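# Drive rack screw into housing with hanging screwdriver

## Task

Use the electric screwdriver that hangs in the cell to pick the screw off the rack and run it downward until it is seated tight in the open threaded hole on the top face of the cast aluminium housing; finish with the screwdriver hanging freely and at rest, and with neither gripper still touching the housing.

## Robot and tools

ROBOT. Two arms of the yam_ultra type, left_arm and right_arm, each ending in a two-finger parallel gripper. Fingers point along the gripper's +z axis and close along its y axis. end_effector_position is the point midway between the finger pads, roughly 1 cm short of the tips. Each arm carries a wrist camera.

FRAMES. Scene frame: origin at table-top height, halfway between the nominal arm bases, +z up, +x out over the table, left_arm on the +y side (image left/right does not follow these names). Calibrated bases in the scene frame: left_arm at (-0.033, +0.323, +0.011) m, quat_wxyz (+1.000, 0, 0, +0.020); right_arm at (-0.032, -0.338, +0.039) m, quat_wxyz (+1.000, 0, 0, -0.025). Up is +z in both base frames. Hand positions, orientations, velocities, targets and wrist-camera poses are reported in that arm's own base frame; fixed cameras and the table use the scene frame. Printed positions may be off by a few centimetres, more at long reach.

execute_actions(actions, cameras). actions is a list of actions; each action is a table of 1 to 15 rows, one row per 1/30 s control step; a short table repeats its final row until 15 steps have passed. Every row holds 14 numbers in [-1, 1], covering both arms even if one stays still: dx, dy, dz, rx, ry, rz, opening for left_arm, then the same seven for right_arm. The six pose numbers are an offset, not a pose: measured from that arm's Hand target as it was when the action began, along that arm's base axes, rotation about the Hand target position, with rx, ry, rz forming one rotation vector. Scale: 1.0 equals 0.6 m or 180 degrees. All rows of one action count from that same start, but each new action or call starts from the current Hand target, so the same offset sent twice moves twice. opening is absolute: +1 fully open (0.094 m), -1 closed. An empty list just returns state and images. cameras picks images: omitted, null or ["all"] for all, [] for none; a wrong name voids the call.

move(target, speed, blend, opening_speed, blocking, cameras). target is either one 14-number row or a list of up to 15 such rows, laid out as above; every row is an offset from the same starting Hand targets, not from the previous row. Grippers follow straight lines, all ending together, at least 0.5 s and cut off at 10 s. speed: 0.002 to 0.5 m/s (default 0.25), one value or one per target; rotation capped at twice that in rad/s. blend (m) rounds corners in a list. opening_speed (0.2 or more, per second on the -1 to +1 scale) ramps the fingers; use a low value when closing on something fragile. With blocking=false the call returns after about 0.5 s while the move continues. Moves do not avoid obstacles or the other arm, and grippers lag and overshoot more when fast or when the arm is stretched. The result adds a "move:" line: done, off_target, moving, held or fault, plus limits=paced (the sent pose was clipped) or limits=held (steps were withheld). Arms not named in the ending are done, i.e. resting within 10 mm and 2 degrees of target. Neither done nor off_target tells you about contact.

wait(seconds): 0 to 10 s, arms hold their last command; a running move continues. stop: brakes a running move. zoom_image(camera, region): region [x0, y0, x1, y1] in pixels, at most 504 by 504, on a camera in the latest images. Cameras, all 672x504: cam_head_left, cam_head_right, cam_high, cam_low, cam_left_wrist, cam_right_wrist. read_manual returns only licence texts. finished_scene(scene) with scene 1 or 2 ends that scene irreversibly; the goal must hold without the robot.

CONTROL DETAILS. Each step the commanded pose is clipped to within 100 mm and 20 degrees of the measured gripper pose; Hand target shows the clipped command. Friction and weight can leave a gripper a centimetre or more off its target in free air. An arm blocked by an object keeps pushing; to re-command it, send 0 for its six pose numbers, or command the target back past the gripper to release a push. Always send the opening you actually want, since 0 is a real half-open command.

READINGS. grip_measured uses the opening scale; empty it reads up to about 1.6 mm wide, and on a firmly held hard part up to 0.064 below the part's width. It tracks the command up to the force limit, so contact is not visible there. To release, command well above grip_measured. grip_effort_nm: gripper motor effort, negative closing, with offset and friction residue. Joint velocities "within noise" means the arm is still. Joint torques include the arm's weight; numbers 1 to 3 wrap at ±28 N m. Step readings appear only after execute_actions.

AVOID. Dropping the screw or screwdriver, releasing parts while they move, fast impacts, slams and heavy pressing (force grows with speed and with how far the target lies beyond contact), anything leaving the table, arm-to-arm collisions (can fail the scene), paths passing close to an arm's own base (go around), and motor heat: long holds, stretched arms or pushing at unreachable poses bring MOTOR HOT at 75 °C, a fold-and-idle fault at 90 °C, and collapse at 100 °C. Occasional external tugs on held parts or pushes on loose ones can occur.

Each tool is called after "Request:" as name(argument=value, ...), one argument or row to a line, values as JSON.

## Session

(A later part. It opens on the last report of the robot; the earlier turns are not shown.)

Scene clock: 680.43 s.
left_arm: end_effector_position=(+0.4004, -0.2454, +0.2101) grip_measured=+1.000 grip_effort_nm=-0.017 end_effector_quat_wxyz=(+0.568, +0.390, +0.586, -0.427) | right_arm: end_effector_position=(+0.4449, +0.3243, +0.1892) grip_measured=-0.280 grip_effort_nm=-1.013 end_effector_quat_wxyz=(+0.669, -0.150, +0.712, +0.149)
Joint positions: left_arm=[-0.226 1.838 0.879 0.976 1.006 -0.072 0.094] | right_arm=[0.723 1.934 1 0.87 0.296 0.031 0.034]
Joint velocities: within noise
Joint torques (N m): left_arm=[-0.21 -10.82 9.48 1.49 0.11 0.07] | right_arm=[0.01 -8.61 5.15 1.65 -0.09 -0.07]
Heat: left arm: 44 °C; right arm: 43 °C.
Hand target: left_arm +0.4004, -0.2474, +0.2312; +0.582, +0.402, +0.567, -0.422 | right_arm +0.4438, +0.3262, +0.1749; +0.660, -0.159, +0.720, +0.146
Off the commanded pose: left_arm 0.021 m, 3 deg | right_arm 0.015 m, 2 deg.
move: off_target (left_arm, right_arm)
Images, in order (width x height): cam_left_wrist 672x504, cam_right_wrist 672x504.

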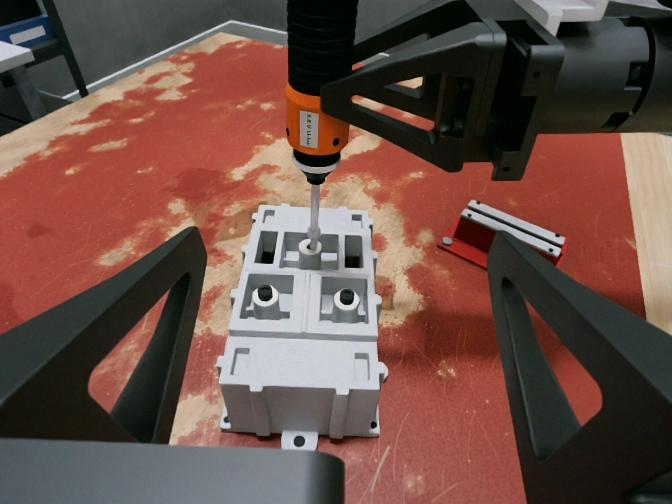

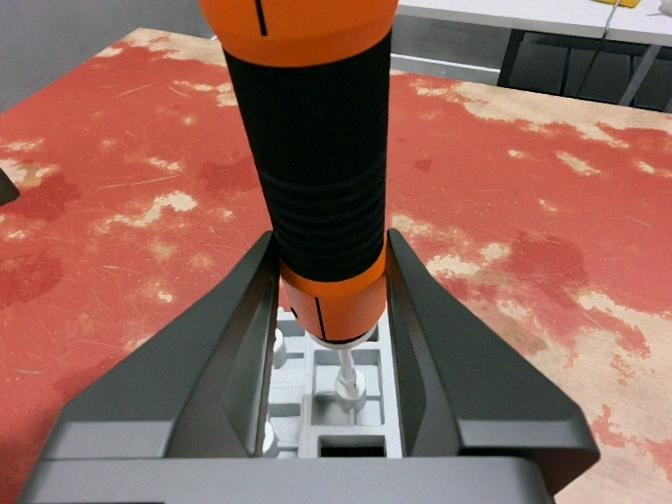

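Request:
move(
  target=[
    [0,0,0,0,0,0,1,-0.016,-0.020,0.072,0,0,0,-0.6],
    [0,0,0,0,0,0,1,0.0034,0.0007,0.0,0,0,0,-0.6],
  ],
  speed=0.05,
  cameras=["cam_left_wrist","cam_right_wrist"],
)

Request:
zoom_image(
  camera="cam_left_wrist",
  region=[280, 180, 350, 280],
)

Request:
zoom_image(
  camera="cam_right_wrist",
  region=[300, 330, 400, 460],
)

Scene clock: 696.13 s.
left_arm: end_effector_position=(+0.4004, -0.2454, +0.2101) grip_measured=+1.000 grip_effort_nm=-0.032 end_effector_quat_wxyz=(+0.568, +0.390, +0.586, -0.427) | right_arm: end_effector_position=(+0.4465, +0.3226, +0.1887) grip_measured=-0.280 grip_effort_nm=-1.009 end_effector_quat_wxyz=(+0.670, -0.148, +0.712, +0.148)
Joint positions: left_arm=[-0.226 1.838 0.879 0.976 1.006 -0.072 0.094] | right_arm=[0.718 1.937 1 0.876 0.296 0.031 0.034]
Joint velocities: within noise
Joint torques (N m): left_arm=[-0.21 -10.85 9.46 1.47 0.1 0.08] | right_arm=[0.13 -8.38 5.7 1.57 -0.11 -0.08]
Heat: left arm: 44 °C; right arm: 43 °C.
Hand target: left_arm +0.4004, -0.2473, +0.2312; +0.582, +0.402, +0.567, -0.422 | right_arm +0.4458, +0.3267, +0.1748; +0.660, -0.160, +0.720, +0.146
Off the commanded pose: left_arm 0.021 m, 3 deg | right_arm 0.014 m, 2 deg.
move: off_target (left_arm, right_arm)
Images, in order (width x height): cam_left_wrist 672x504, cam_right_wrist 672x504.

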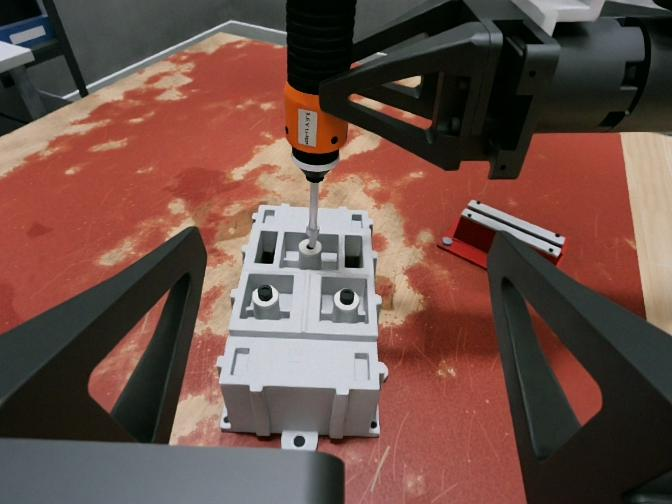

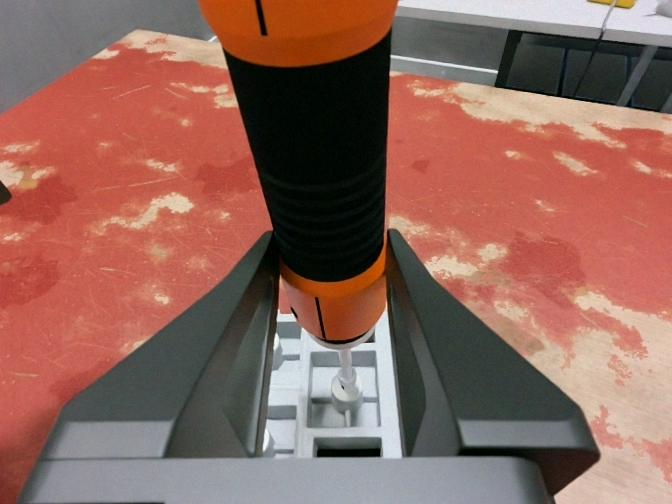

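Scaled by 5.040 from the camera's 672x504 image, which has a finer 960x720 frame.

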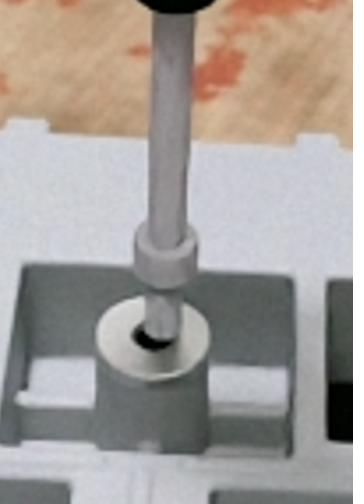

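Scaled by 3.877 from the camera's 672x504 image, which has a finer 960x720 frame.

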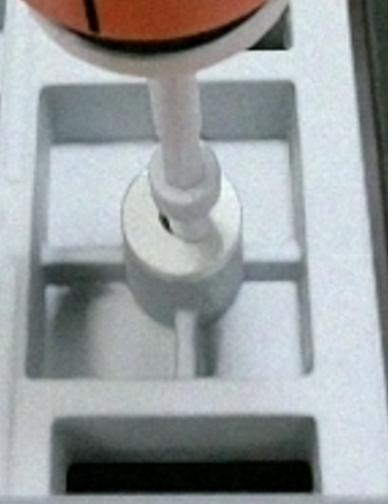

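Request:
move(
  target=[
    [0,0,0,0,0,0,1,-0.016,-0.020,0.072,0,0,0,-0.6],
    [0,0,0,0,0,0,1,0.0005,0.0045,0.0,0,0,0,-0.6],
  ],
  speed=0.05,
  cameras=["cam_left_wrist","cam_right_wrist"],
)

Request:
zoom_image(
  camera="cam_left_wrist",
  region=[280, 180, 350, 280],
)

Request:
zoom_image(
  camera="cam_right_wrist",
  region=[300, 330, 400, 460],
)

Scene clock: 708.60 s.
left_arm: end_effector_position=(+0.4004, -0.2454, +0.2101) grip_measured=+1.000 grip_effort_nm=-0.027 end_effector_quat_wxyz=(+0.568, +0.390, +0.586, -0.427) | right_arm: end_effector_position=(+0.4477, +0.3210, +0.1883) grip_measured=-0.280 grip_effort_nm=-1.009 end_effector_quat_wxyz=(+0.671, -0.145, +0.713, +0.146)
Joint positions: left_arm=[-0.226 1.838 0.879 0.976 1.006 -0.072 0.094] | right_arm=[0.716 1.938 1 0.878 0.299 0.031 0.034]
Joint velocities: within noise
Joint torques (N m): left_arm=[-0.18 -10.85 9.46 1.47 0.11 0.08] | right_arm=[0.95 -8.03 6.3 1.53 -0.11 -0.08]
Heat: left arm: 44 °C; right arm: 43 °C.
Hand target: left_arm +0.4004, -0.2473, +0.2312; +0.582, +0.402, +0.567, -0.422 | right_arm +0.4461, +0.3293, +0.1749; +0.660, -0.159, +0.720, +0.146
Off the commanded pose: left_arm 0.021 m, 3 deg | right_arm 0.016 m, 2 deg.
move: off_target (left_arm, right_arm)
Images, in order (width x height): cam_left_wrist 672x504, cam_right_wrist 672x504.

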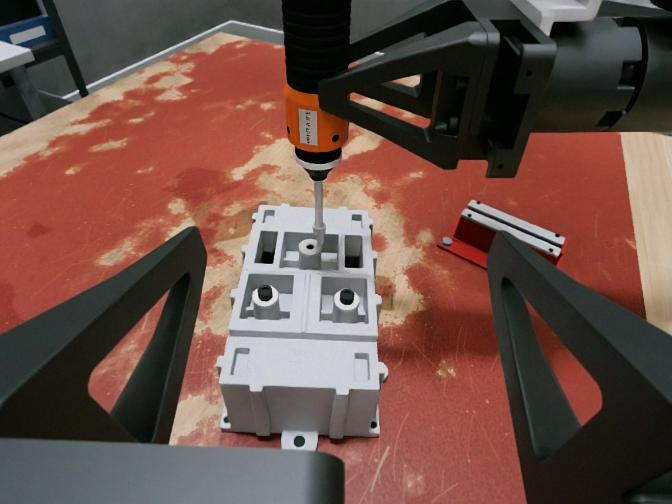

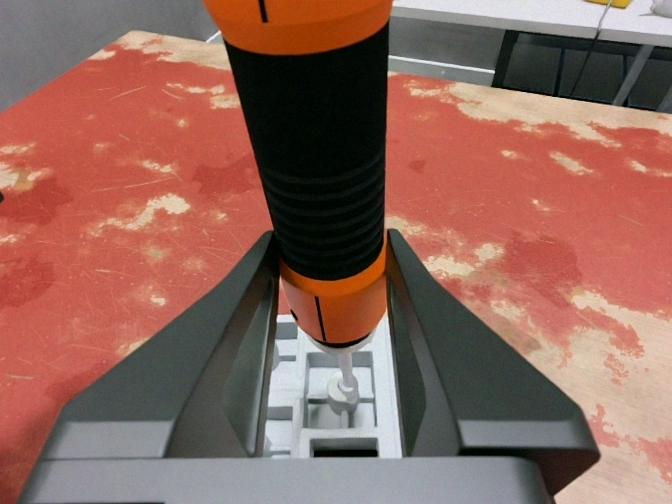

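Scaled by 5.040 from the camera's 672x504 image, which has a finer 960x720 frame.

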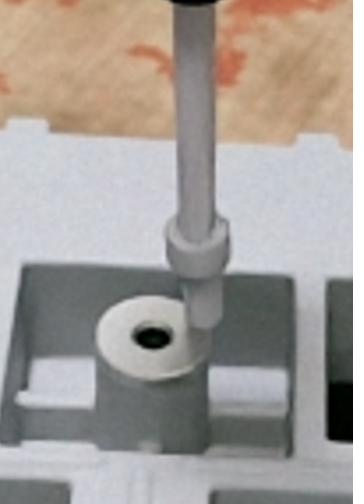

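Scaled by 3.877 from the camera's 672x504 image, which has a finer 960x720 frame.

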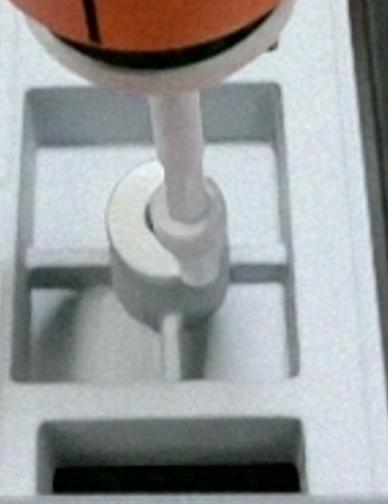

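Request:
move(
  target=[0,0,0,0,0,0,1,0,0,0.065,0,0,0,-0.6],
  speed=0.05,
  cameras=["cam_left_wrist","cam_right_wrist"],
)

Request:
zoom_image(
  camera="cam_left_wrist",
  region=[240, 100, 400, 280],
)

Request:
zoom_image(
  camera="cam_right_wrist",
  region=[270, 300, 410, 460],
)

Scene clock: 717.77 s.
left_arm: end_effector_position=(+0.4004, -0.2454, +0.2101) grip_measured=+1.000 grip_effort_nm=-0.017 end_effector_quat_wxyz=(+0.568, +0.390, +0.586, -0.427) | right_arm: end_effector_position=(+0.4484, +0.3225, +0.1893) grip_measured=-0.280 grip_effort_nm=-1.009 end_effector_quat_wxyz=(+0.652, -0.155, +0.730, +0.136)
Joint positions: left_arm=[-0.226 1.838 0.879 0.976 1.006 -0.072 0.094] | right_arm=[0.717 1.91 1.035 0.755 0.299 0.032 0.034]
Joint velocities: within noise
Joint torques (N m): left_arm=[-0.2 -10.84 9.39 1.49 0.11 0.08] | right_arm=[0.81 -13.48 8.55 1.31 -0.1 -0.07]
Heat: left arm: 44 °C; right arm: 44 °C.
Hand target: left_arm +0.4004, -0.2473, +0.2312; +0.582, +0.402, +0.567, -0.422 | right_arm +0.4461, +0.3293, +0.2138; +0.660, -0.159, +0.720, +0.146
Off the commanded pose: left_arm 0.021 m, 3 deg | right_arm 0.026 m, 2 deg.
move: off_target (left_arm, right_arm)
Images, in order (width x height): cam_left_wrist 672x504, cam_right_wrist 672x504.

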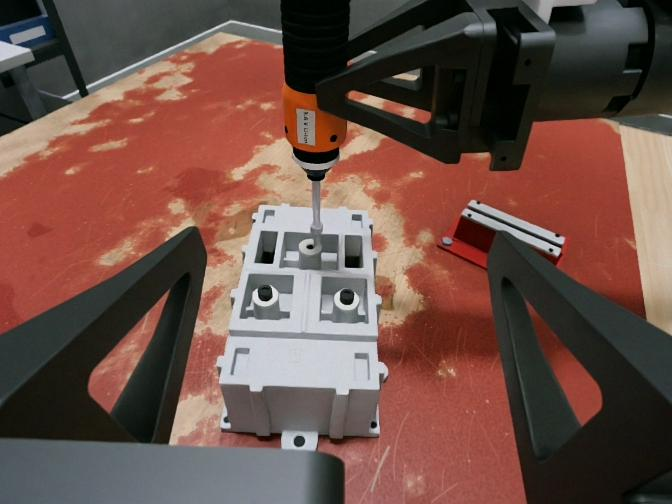

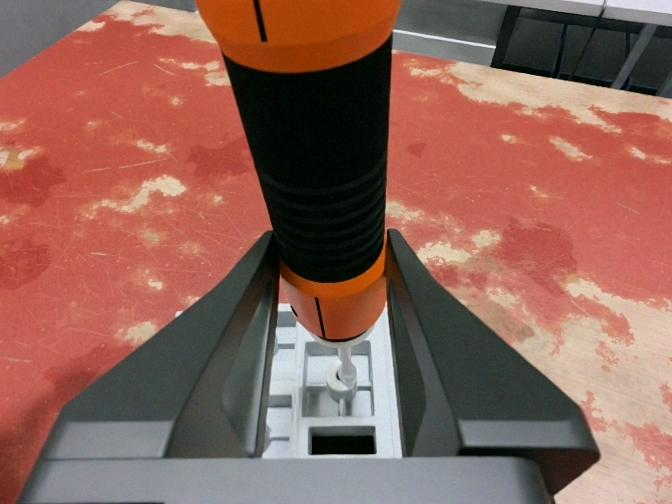

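Scaled by 2.800 from the camera's 672x504 image, which has a finer 960x720 frame.

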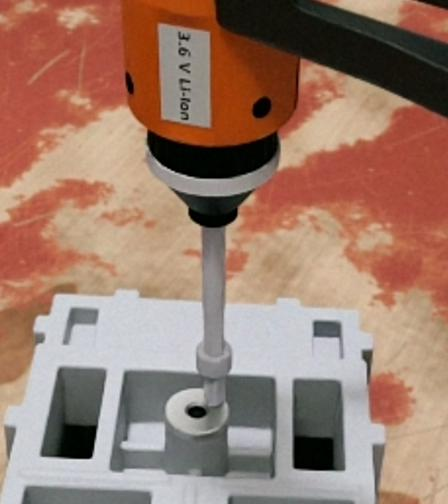

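Scaled by 3.150 from the camera's 672x504 image, which has a finer 960x720 frame.

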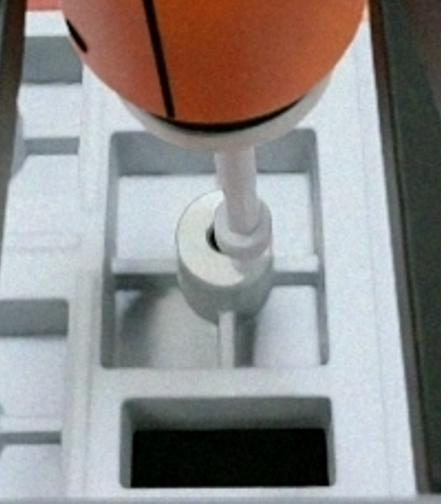

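Request:
move(
  target=[0,0,0,0,0,0,1,-0.005,-0.005,0.04,0,0,0,-0.6],
  speed=0.05,
  cameras=["cam_left_wrist","cam_right_wrist"],
)

Request:
zoom_image(
  camera="cam_left_wrist",
  region=[240, 100, 400, 280],
)

Request:
zoom_image(
  camera="cam_right_wrist",
  region=[270, 300, 410, 460],
)

Scene clock: 725.67 s.
left_arm: end_effector_position=(+0.4004, -0.2454, +0.2101) grip_measured=+1.000 grip_effort_nm=-0.027 end_effector_quat_wxyz=(+0.568, +0.390, +0.586, -0.427) | right_arm: end_effector_position=(+0.4454, +0.3198, +0.2080) grip_measured=-0.280 grip_effort_nm=-1.013 end_effector_quat_wxyz=(+0.645, -0.159, +0.736, +0.132)
Joint positions: left_arm=[-0.226 1.838 0.879 0.976 1.006 -0.072 0.094] | right_arm=[0.717 1.847 1.061 0.647 0.299 0.032 0.034]
Joint velocities: within noise
Joint torques (N m): left_arm=[-0.17 -10.84 9.46 1.49 0.11 0.1] | right_arm=[0.79 -13.09 9.11 1.47 -0.1 -0.05]
Heat: left arm: 44 °C; right arm: 43 °C.
Hand target: left_arm +0.4004, -0.2473, +0.2312; +0.582, +0.402, +0.567, -0.422 | right_arm +0.4431, +0.3263, +0.2379; +0.660, -0.159, +0.720, +0.146
Off the commanded pose: left_arm 0.021 m, 3 deg | right_arm 0.031 m, 3 deg.
move: off_target (left_arm, right_arm)
Images, in order (width x height): cam_left_wrist 672x504, cam_right_wrist 672x504.

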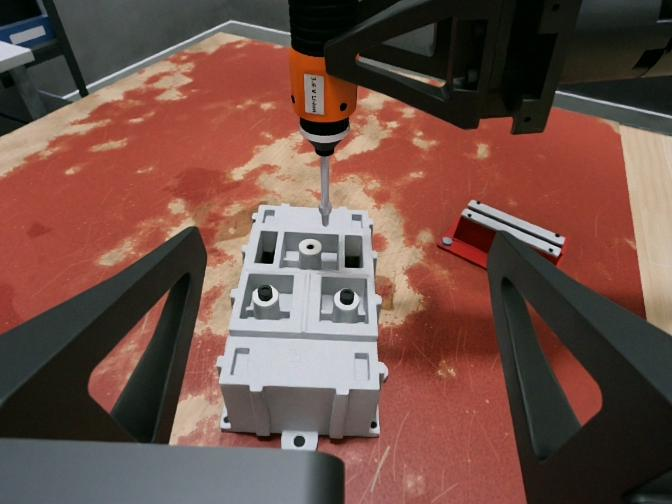

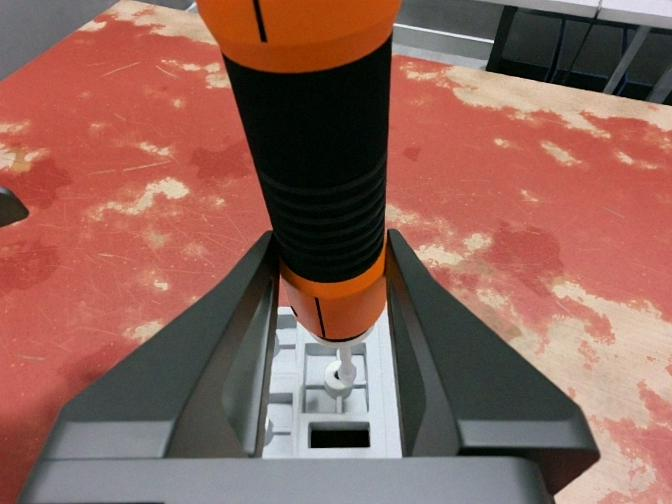

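Scaled by 2.800 from the camera's 672x504 image, which has a finer 960x720 frame.

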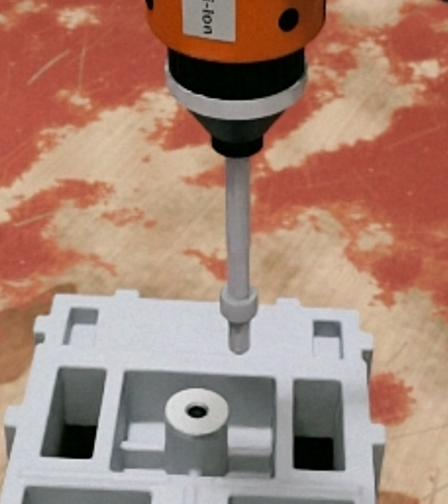

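Scaled by 3.150 from the camera's 672x504 image, which has a finer 960x720 frame.

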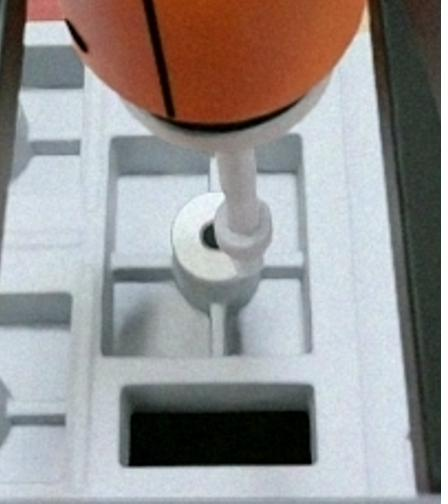

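Request:
move(
  target=[
    [0,0,0,0,0,0,1,-0.022,-0.03,0.042,0,0,0,-0.6],
    [0,0,0,0,0,0,1,0.005,0.0035,-0.063,0,0,0,-0.6],
  ],
  speed=0.05,
  cameras=["cam_left_wrist","cam_right_wrist"],
)

Request:
zoom_image(
  camera="cam_left_wrist",
  region=[280, 180, 350, 280],
)

Request:
zoom_image(
  camera="cam_right_wrist",
  region=[300, 330, 400, 460],
)

Scene clock: 750.53 s.
left_arm: end_effector_position=(+0.4004, -0.2454, +0.2101) grip_measured=+1.000 grip_effort_nm=-0.027 end_effector_quat_wxyz=(+0.568, +0.390, +0.586, -0.427) | right_arm: end_effector_position=(+0.4511, +0.3234, +0.2114) grip_measured=-0.280 grip_effort_nm=-1.009 end_effector_quat_wxyz=(+0.666, -0.148, +0.717, +0.144)
Joint positions: left_arm=[-0.226 1.838 0.879 0.976 1.006 -0.072 0.094] | right_arm=[0.714 1.889 1.061 0.754 0.297 0.032 0.034]
Joint velocities: within noise
Joint torques (N m): left_arm=[-0.17 -10.84 9.44 1.48 0.11 0.08] | right_arm=[0.98 -9.33 4.72 1.79 -0.09 -0.06]
Heat: left arm: 45 °C; right arm: 42 °C.
Hand target: left_arm +0.4004, -0.2473, +0.2312; +0.582, +0.402, +0.567, -0.422 | right_arm +0.4461, +0.3284, +0.2001; +0.660, -0.160, +0.720, +0.146
Off the commanded pose: left_arm 0.021 m, 3 deg | right_arm 0.013 m, 2 deg.
move: off_target (left_arm, right_arm)
Images, in order (width x height): cam_left_wrist 672x504, cam_right_wrist 672x504.

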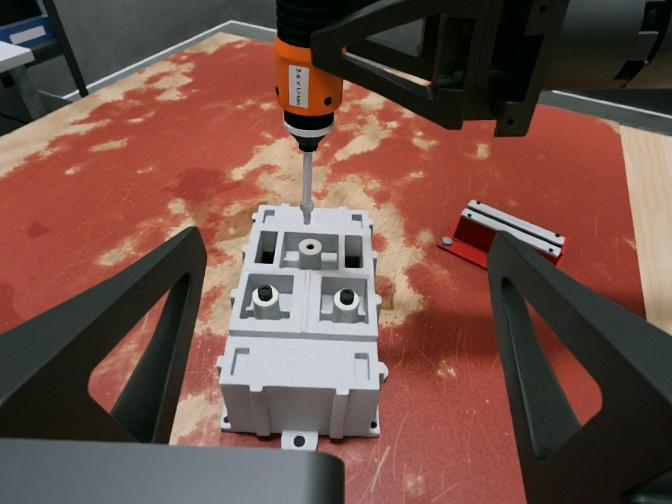

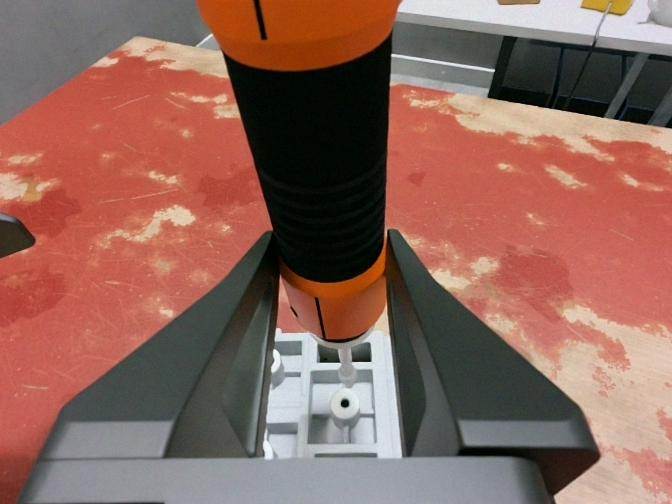

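Scaled by 5.040 from the camera's 672x504 image, which has a finer 960x720 frame.

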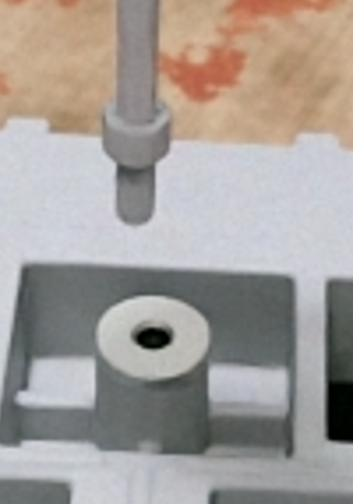

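Scaled by 3.877 from the camera's 672x504 image, which has a finer 960x720 frame.

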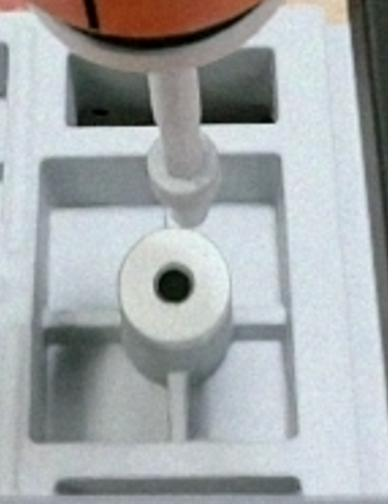

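Request:
move(
  target=[0,0,0,0,0,0,1,0.001,0.006,-0.027,0,0,0,-0.6],
  speed=0.05,
  cameras=["cam_left_wrist","cam_right_wrist"],
)

Request:
zoom_image(
  camera="cam_left_wrist",
  region=[280, 180, 350, 280],
)

Request:
zoom_image(
  camera="cam_right_wrist",
  region=[300, 330, 400, 460],
)

Scene clock: 773.23 s.
left_arm: end_effector_position=(+0.4004, -0.2454, +0.2101) grip_measured=+1.000 grip_effort_nm=-0.022 end_effector_quat_wxyz=(+0.568, +0.390, +0.586, -0.427) | right_arm: end_effector_position=(+0.4508, +0.3280, +0.1946) grip_measured=-0.280 grip_effort_nm=-1.009 end_effector_quat_wxyz=(+0.665, -0.150, +0.716, +0.146)
Joint positions: left_arm=[-0.226 1.838 0.879 0.976 1.006 -0.072 0.094] | right_arm=[0.721 1.935 1.046 0.815 0.297 0.032 0.034]
Joint velocities: within noise
Joint torques (N m): left_arm=[-0.21 -10.84 9.44 1.48 0.11 0.08] | right_arm=[0.83 -9.14 4.92 1.74 0 -0.07]
Heat: left arm: 45 °C; right arm: 43 °C.
Hand target: left_arm +0.4004, -0.2473, +0.2312; +0.582, +0.402, +0.567, -0.422 | right_arm +0.4466, +0.3322, +0.1838; +0.660, -0.160, +0.720, +0.146
Off the commanded pose: left_arm 0.021 m, 3 deg | right_arm 0.012 m, 1 deg.
move: off_target (left_arm, right_arm)
Images, in order (width x height): cam_left_wrist 672x504, cam_right_wrist 672x504.

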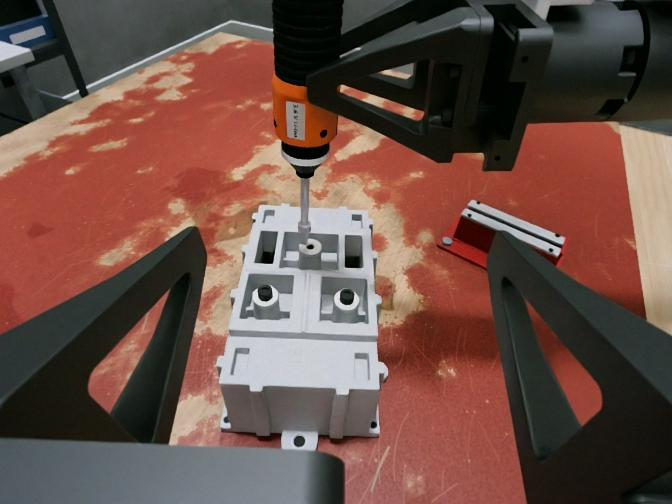

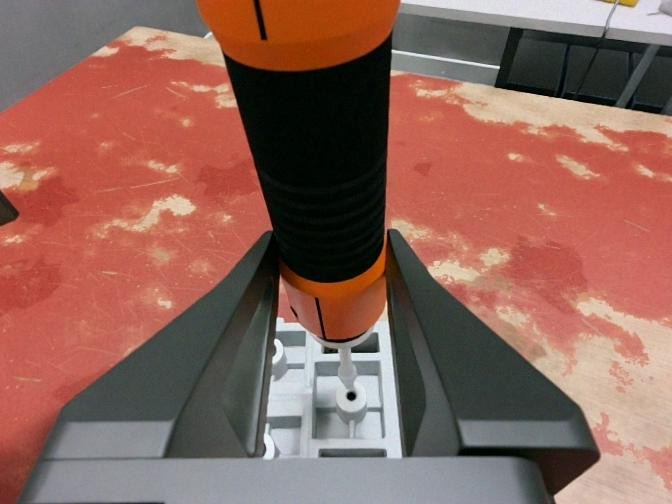

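Scaled by 5.040 from the camera's 672x504 image, which has a finer 960x720 frame.

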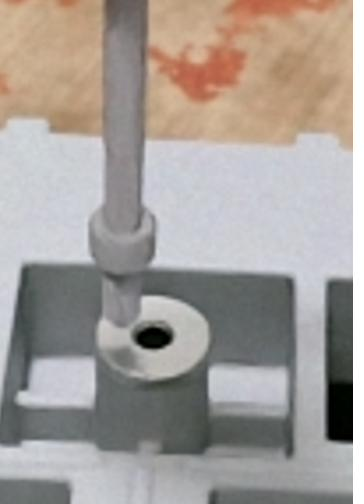

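Scaled by 3.877 from the camera's 672x504 image, which has a finer 960x720 frame.

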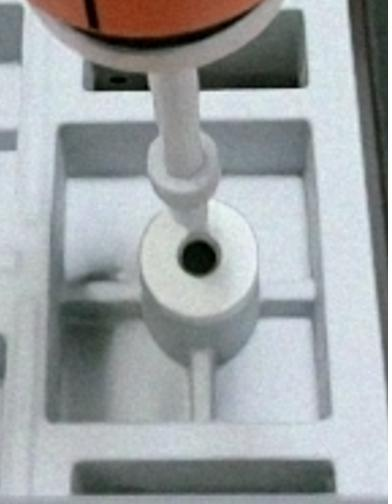

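Request:
move(
  target=[
    [0,0,0,0,0,0,1,-0.03,-0.03,0.06,0,0,0,-0.6],
    [0,0,0,0,0,0,1,-0.0065,-0.003,0.02,0,0,0,-0.6],
    [0,0,0,0,0,0,1,-0.0065,-0.003,-0.003,0,0,0,-0.6],
  ],
  speed=0.05,
  cameras=["cam_left_wrist","cam_right_wrist"],
)

Request:
zoom_image(
  camera="cam_left_wrist",
  region=[280, 180, 350, 280],
)

Request:
zoom_image(
  camera="cam_right_wrist",
  region=[300, 330, 400, 460],
)

Scene clock: 787.23 s.
left_arm: end_effector_position=(+0.4004, -0.2454, +0.2101) grip_measured=+1.000 grip_effort_nm=-0.022 end_effector_quat_wxyz=(+0.568, +0.390, +0.586, -0.427) | right_arm: end_effector_position=(+0.4428, +0.3229, +0.1801) grip_measured=-0.280 grip_effort_nm=-1.013 end_effector_quat_wxyz=(+0.655, -0.156, +0.726, +0.141)
Joint positions: left_arm=[-0.226 1.838 0.879 0.976 1.006 -0.072 0.094] | right_arm=[0.724 1.924 0.996 0.82 0.298 0.032 0.034]
Joint velocities: within noise
Joint torques (N m): left_arm=[-0.23 -10.85 9.46 1.49 0.11 0.08] | right_arm=[0.88 -8.92 6.94 1.83 -0.01 -0.05]
Heat: left arm: 45 °C; right arm: 44 °C.
Hand target: left_arm +0.4004, -0.2473, +0.2312; +0.582, +0.402, +0.567, -0.422 | right_arm +0.4428, +0.3303, +0.1821; +0.660, -0.160, +0.720, +0.146
Off the commanded pose: left_arm 0.021 m, 3 deg | right_arm 0.008 m, 1 deg.
move: off_target (left_arm)
Images, in order (width x height): cam_left_wrist 672x504, cam_right_wrist 672x504.

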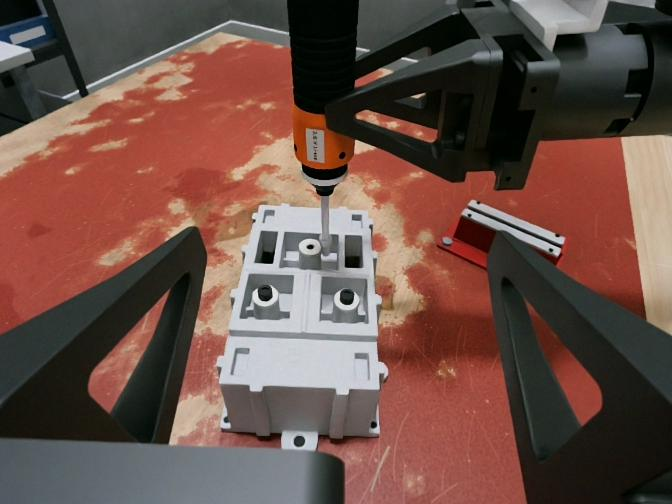

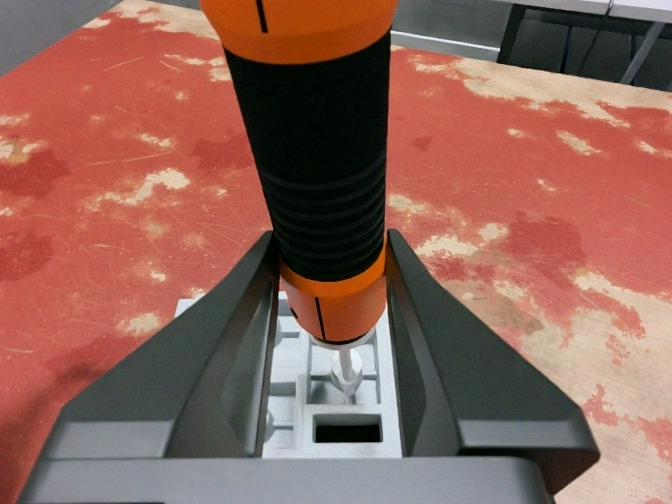

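Scaled by 5.040 from the camera's 672x504 image, which has a finer 960x720 frame.

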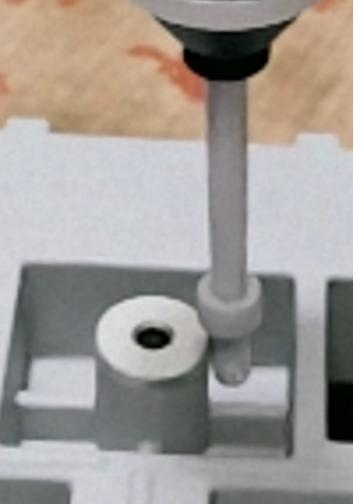

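Scaled by 3.877 from the camera's 672x504 image, which has a finer 960x720 frame.

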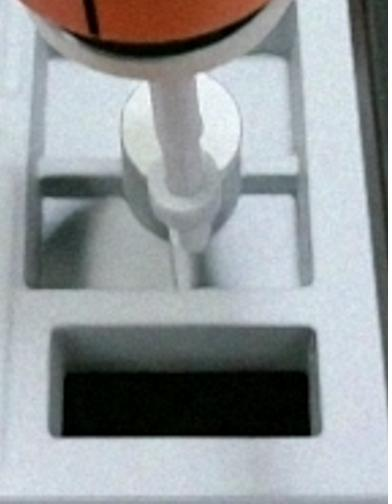

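Request:
move(
  target=[
    [0,0,0,0,0,0,1,-0.007,-0.016,0.09,0,0,0,-0.6],
    [0,0,0,0,0,0,1,0.0163,0.011,0.047,0,0,0,-0.6],
    [0,0,0,0,0,0,1,0.0163,0.011,0.024,0,0,0,-0.6],
  ],
  speed=0.05,
  cameras=["cam_left_wrist","cam_right_wrist"],
)

Request:
zoom_image(
  camera="cam_left_wrist",
  region=[280, 180, 350, 280],
)

Request:
zoom_image(
  camera="cam_right_wrist",
  region=[300, 330, 400, 460],
)

Scene clock: 809.40 s.
left_arm: end_effector_position=(+0.4004, -0.2454, +0.2101) grip_measured=+1.000 grip_effort_nm=-0.027 end_effector_quat_wxyz=(+0.568, +0.390, +0.586, -0.427) | right_arm: end_effector_position=(+0.4511, +0.3303, +0.1942) grip_measured=-0.280 grip_effort_nm=-1.009 end_effector_quat_wxyz=(+0.656, -0.156, +0.725, +0.142)
Joint positions: left_arm=[-0.226 1.838 0.879 0.976 1.006 -0.072 0.094] | right_arm=[0.724 1.927 1.066 0.757 0.298 0.032 0.034]
Joint velocities: within noise
Joint torques (N m): left_arm=[-0.17 -10.85 9.44 1.48 0.11 0.08] | right_arm=[0.55 -9.13 7.66 1.78 -0.03 -0.08]
Heat: left arm: 45 °C; right arm: 43 °C.
Hand target: left_arm +0.4004, -0.2473, +0.2312; +0.582, +0.402, +0.567, -0.422 | right_arm +0.4526, +0.3369, +0.1964; +0.660, -0.160, +0.720, +0.146
Off the commanded pose: left_arm 0.021 m, 3 deg | right_arm 0.007 m, 1 deg.
move: off_target (left_arm)
Images, in order (width x height): cam_left_wrist 672x504, cam_right_wrist 672x504.

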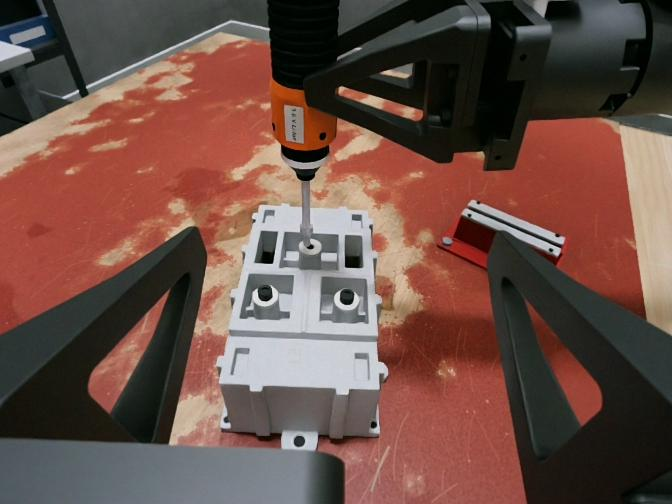

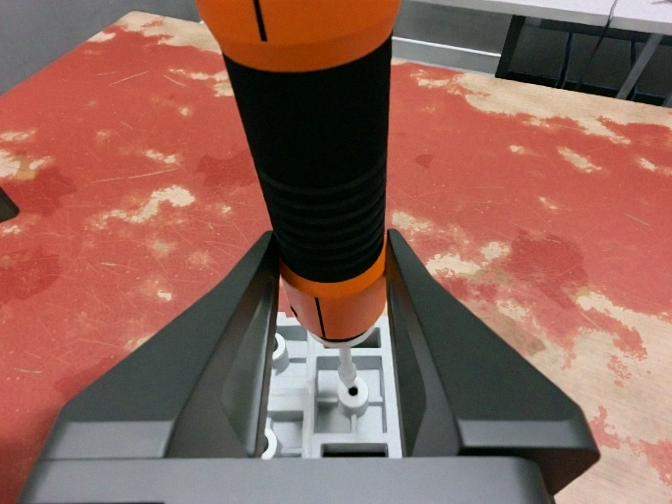

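Scaled by 5.040 from the camera's 672x504 image, which has a finer 960x720 frame.

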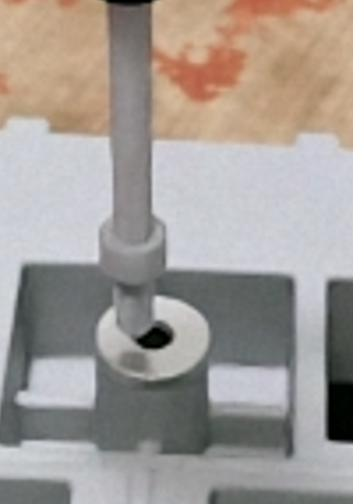

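Scaled by 3.877 from the camera's 672x504 image, which has a finer 960x720 frame.

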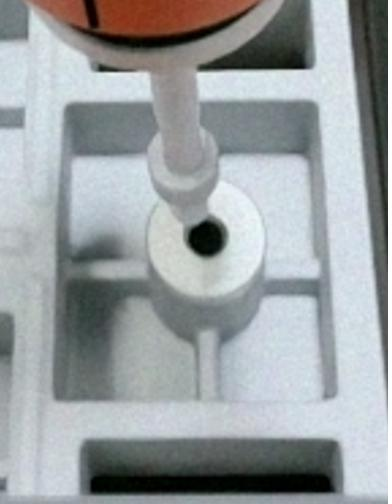

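Request:
move(
  target=[
    [0,0,0,0,0,0,1,-0.025,-0.030,0.066,0,0,0,-0.6],
    [0,0,0,0,0,0,1,-0.0028,-0.0038,0.023,0,0,0,-0.6],
    [0,0,0,0,0,0,1,-0.0028,-0.0038,-0.006,0,0,0,-0.6],
  ],
  speed=0.05,
  cameras=["cam_left_wrist","cam_right_wrist"],
)

Request:
zoom_image(
  camera="cam_left_wrist",
  region=[280, 180, 350, 280],
)

Request:
zoom_image(
  camera="cam_right_wrist",
  region=[300, 330, 400, 460],
)

Scene clock: 823.00 s.
left_arm: end_effector_position=(+0.4004, -0.2454, +0.2101) grip_measured=+1.000 grip_effort_nm=-0.027 end_effector_quat_wxyz=(+0.568, +0.390, +0.586, -0.427) | right_arm: end_effector_position=(+0.4520, +0.3297, +0.1981) grip_measured=-0.280 grip_effort_nm=-1.009 end_effector_quat_wxyz=(+0.661, -0.152, +0.720, +0.144)
Joint positions: left_arm=[-0.226 1.838 0.879 0.976 1.006 -0.072 0.094] | right_arm=[0.722 1.927 1.066 0.773 0.298 0.032 0.034]
Joint velocities: within noise
Joint torques (N m): left_arm=[-0.2 -10.82 9.42 1.47 0.11 0.09] | right_arm=[0.44 -9.07 6.04 1.78 -0.08 -0.09]
Heat: left arm: 45 °C; right arm: 43 °C.
Hand target: left_arm +0.4004, -0.2473, +0.2312; +0.582, +0.402, +0.567, -0.422 | right_arm +0.4508, +0.3347, +0.1929; +0.660, -0.160, +0.720, +0.146
Off the commanded pose: left_arm 0.021 m, 3 deg | right_arm 0.007 m, 1 deg.
move: off_target (left_arm)
Images, in order (width x height): cam_left_wrist 672x504, cam_right_wrist 672x504.

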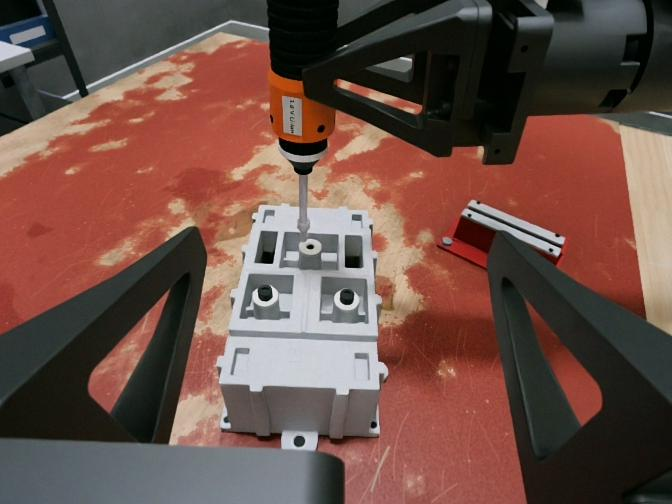

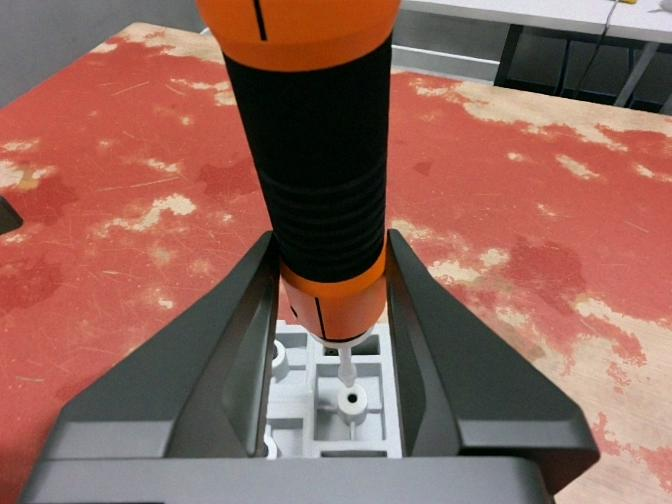

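Scaled by 5.040 from the camera's 672x504 image, which has a finer 960x720 frame.

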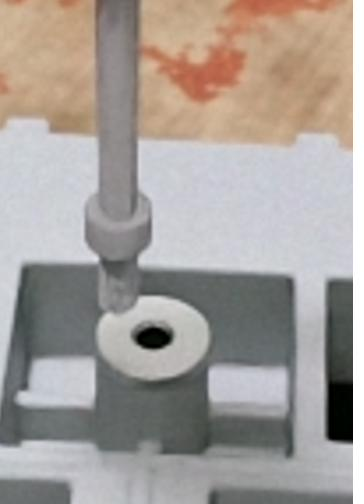

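Scaled by 3.877 from the camera's 672x504 image, which has a finer 960x720 frame.

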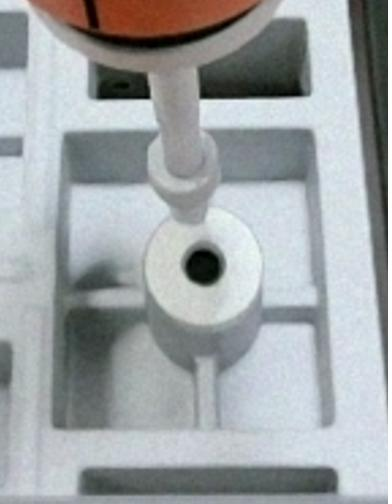

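Request:
move(
  target=[
    [0,0,0,0,0,0,1,-0.08,-0.08,0.10,0,0,0,-0.6],
    [0,0,0,0,0,0,1,-0.004,-0.004,0.10,0,0,0,-0.6],
    [0,0,0,0,0,0,1,-0.004,-0.004,-0.003,0,0,0,-0.6],
  ],
  speed=0.06,
  cameras=["cam_left_wrist","cam_right_wrist"],
)

Request:
zoom_image(
  camera="cam_left_wrist",
  region=[280, 180, 350, 280],
)

Request:
zoom_image(
  camera="cam_right_wrist",
  region=[300, 330, 400, 460],
)

Scene clock: 849.83 s.
left_arm: end_effector_position=(+0.4004, -0.2454, +0.2101) grip_measured=+1.000 grip_effort_nm=-0.027 end_effector_quat_wxyz=(+0.568, +0.390, +0.586, -0.427) | right_arm: end_effector_position=(+0.4528, +0.3273, +0.2009) grip_measured=-0.280 grip_effort_nm=-1.009 end_effector_quat_wxyz=(+0.665, -0.149, +0.717, +0.145)
Joint positions: left_arm=[-0.226 1.838 0.879 0.976 1.006 -0.072 0.094] | right_arm=[0.718 1.924 1.062 0.784 0.298 0.032 0.034]
Joint velocities: within noise
Joint torques (N m): left_arm=[-0.2 -10.81 9.4 1.48 0.11 0.09] | right_arm=[0.88 -9.2 5.05 1.76 -0.08 -0.07]
Heat: left arm: 46 °C; right arm: 44 °C.
Hand target: left_arm +0.4004, -0.2473, +0.2312; +0.582, +0.402, +0.567, -0.422 | right_arm +0.4485, +0.3322, +0.1911; +0.660, -0.160, +0.720, +0.146
Off the commanded pose: left_arm 0.021 m, 3 deg | right_arm 0.012 m, 1 deg.
move: off_target (left_arm, right_arm)
Images, in order (width x height): cam_left_wrist 672x504, cam_right_wrist 672x504.

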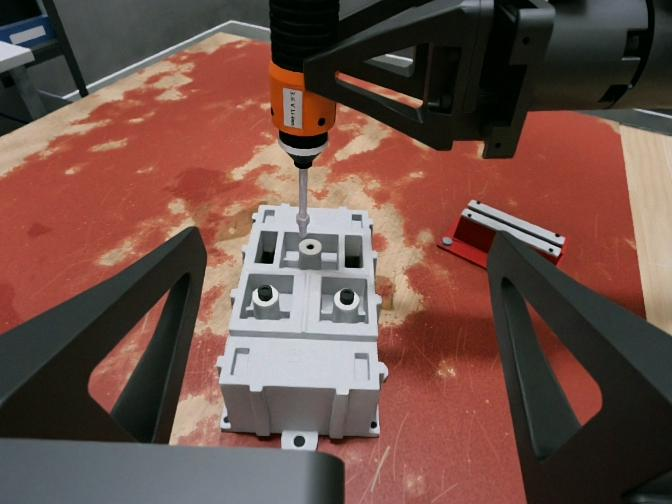

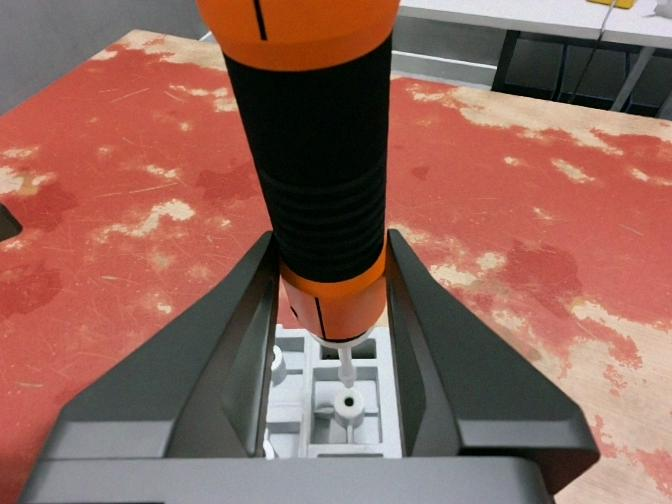

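Scaled by 5.040 from the camera's 672x504 image, which has a finer 960x720 frame.

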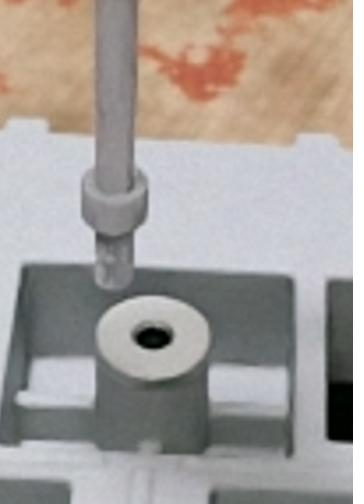

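Scaled by 3.877 from the camera's 672x504 image, which has a finer 960x720 frame.

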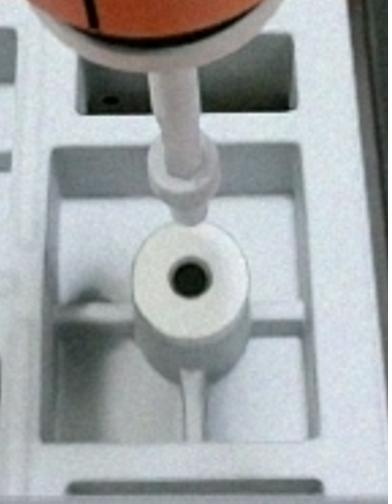

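Request:
move(
  target=[
    [0,0,0,0,0,0,1,-0.0852,-0.0802,0.088,0,0,0,-0.6],
    [0,0,0,0,0,0,1,-0.0092,-0.0042,0.088,0,0,0,-0.6],
    [0,0,0,0,0,0,1,-0.0092,-0.0042,-0.015,0,0,0,-0.6],
  ],
  speed=0.06,
  cameras=["cam_left_wrist","cam_right_wrist"],
)

Request:
zoom_image(
  camera="cam_left_wrist",
  region=[280, 180, 350, 280],
)

Request:
zoom_image(
  camera="cam_right_wrist",
  region=[300, 330, 400, 460],
)

Scene clock: 865.43 s.
left_arm: end_effector_position=(+0.4004, -0.2454, +0.2101) grip_measured=+1.000 grip_effort_nm=-0.027 end_effector_quat_wxyz=(+0.568, +0.390, +0.586, -0.427) | right_arm: end_effector_position=(+0.4470, +0.3258, +0.1932) grip_measured=-0.280 grip_effort_nm=-1.013 end_effector_quat_wxyz=(+0.666, -0.150, +0.716, +0.147)
Joint positions: left_arm=[-0.226 1.838 0.879 0.976 1.006 -0.072 0.094] | right_arm=[0.723 1.926 1.023 0.828 0.298 0.033 0.034]
Joint velocities: within noise
Joint torques (N m): left_arm=[-0.17 -10.81 9.44 1.49 0.11 0.09] | right_arm=[1.01 -9.09 4.89 1.76 0 -0.05]
Heat: left arm: 46 °C; right arm: 45 °C.
Hand target: left_arm +0.4004, -0.2473, +0.2312; +0.582, +0.402, +0.567, -0.422 | right_arm +0.4429, +0.3298, +0.1820; +0.660, -0.160, +0.720, +0.146
Off the commanded pose: left_arm 0.021 m, 3 deg | right_arm 0.012 m, 1 deg.
move: off_target (left_arm, right_arm)
Images, in order (width x height): cam_left_wrist 672x504, cam_right_wrist 672x504.

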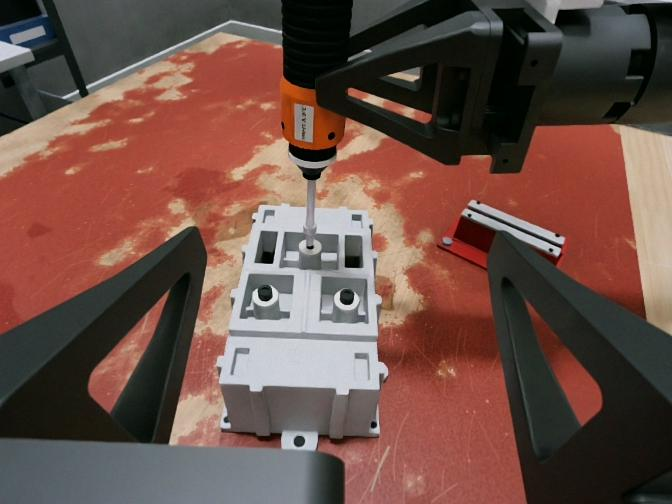

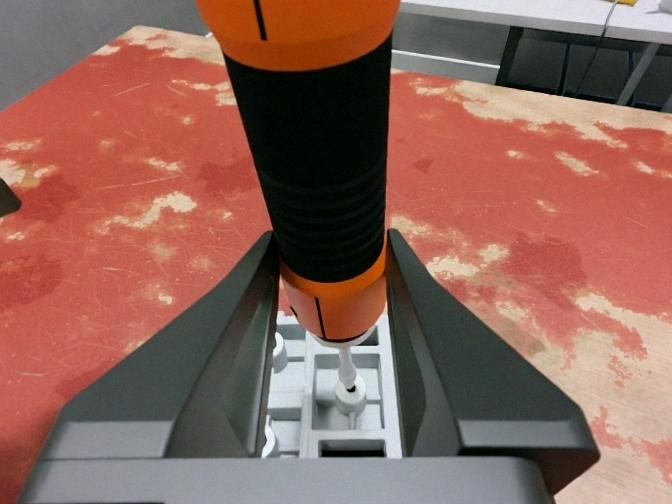

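Scaled by 5.040 from the camera's 672x504 image, which has a finer 960x720 frame.

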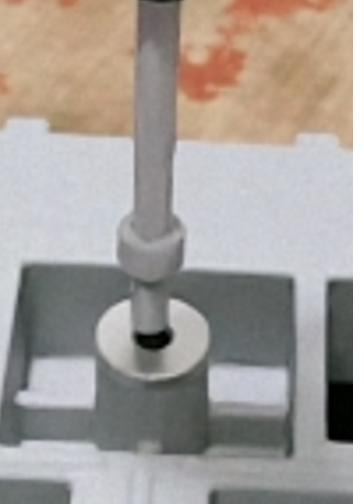

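Scaled by 3.877 from the camera's 672x504 image, which has a finer 960x720 frame.

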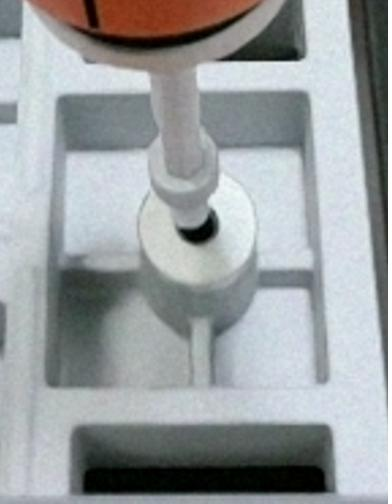

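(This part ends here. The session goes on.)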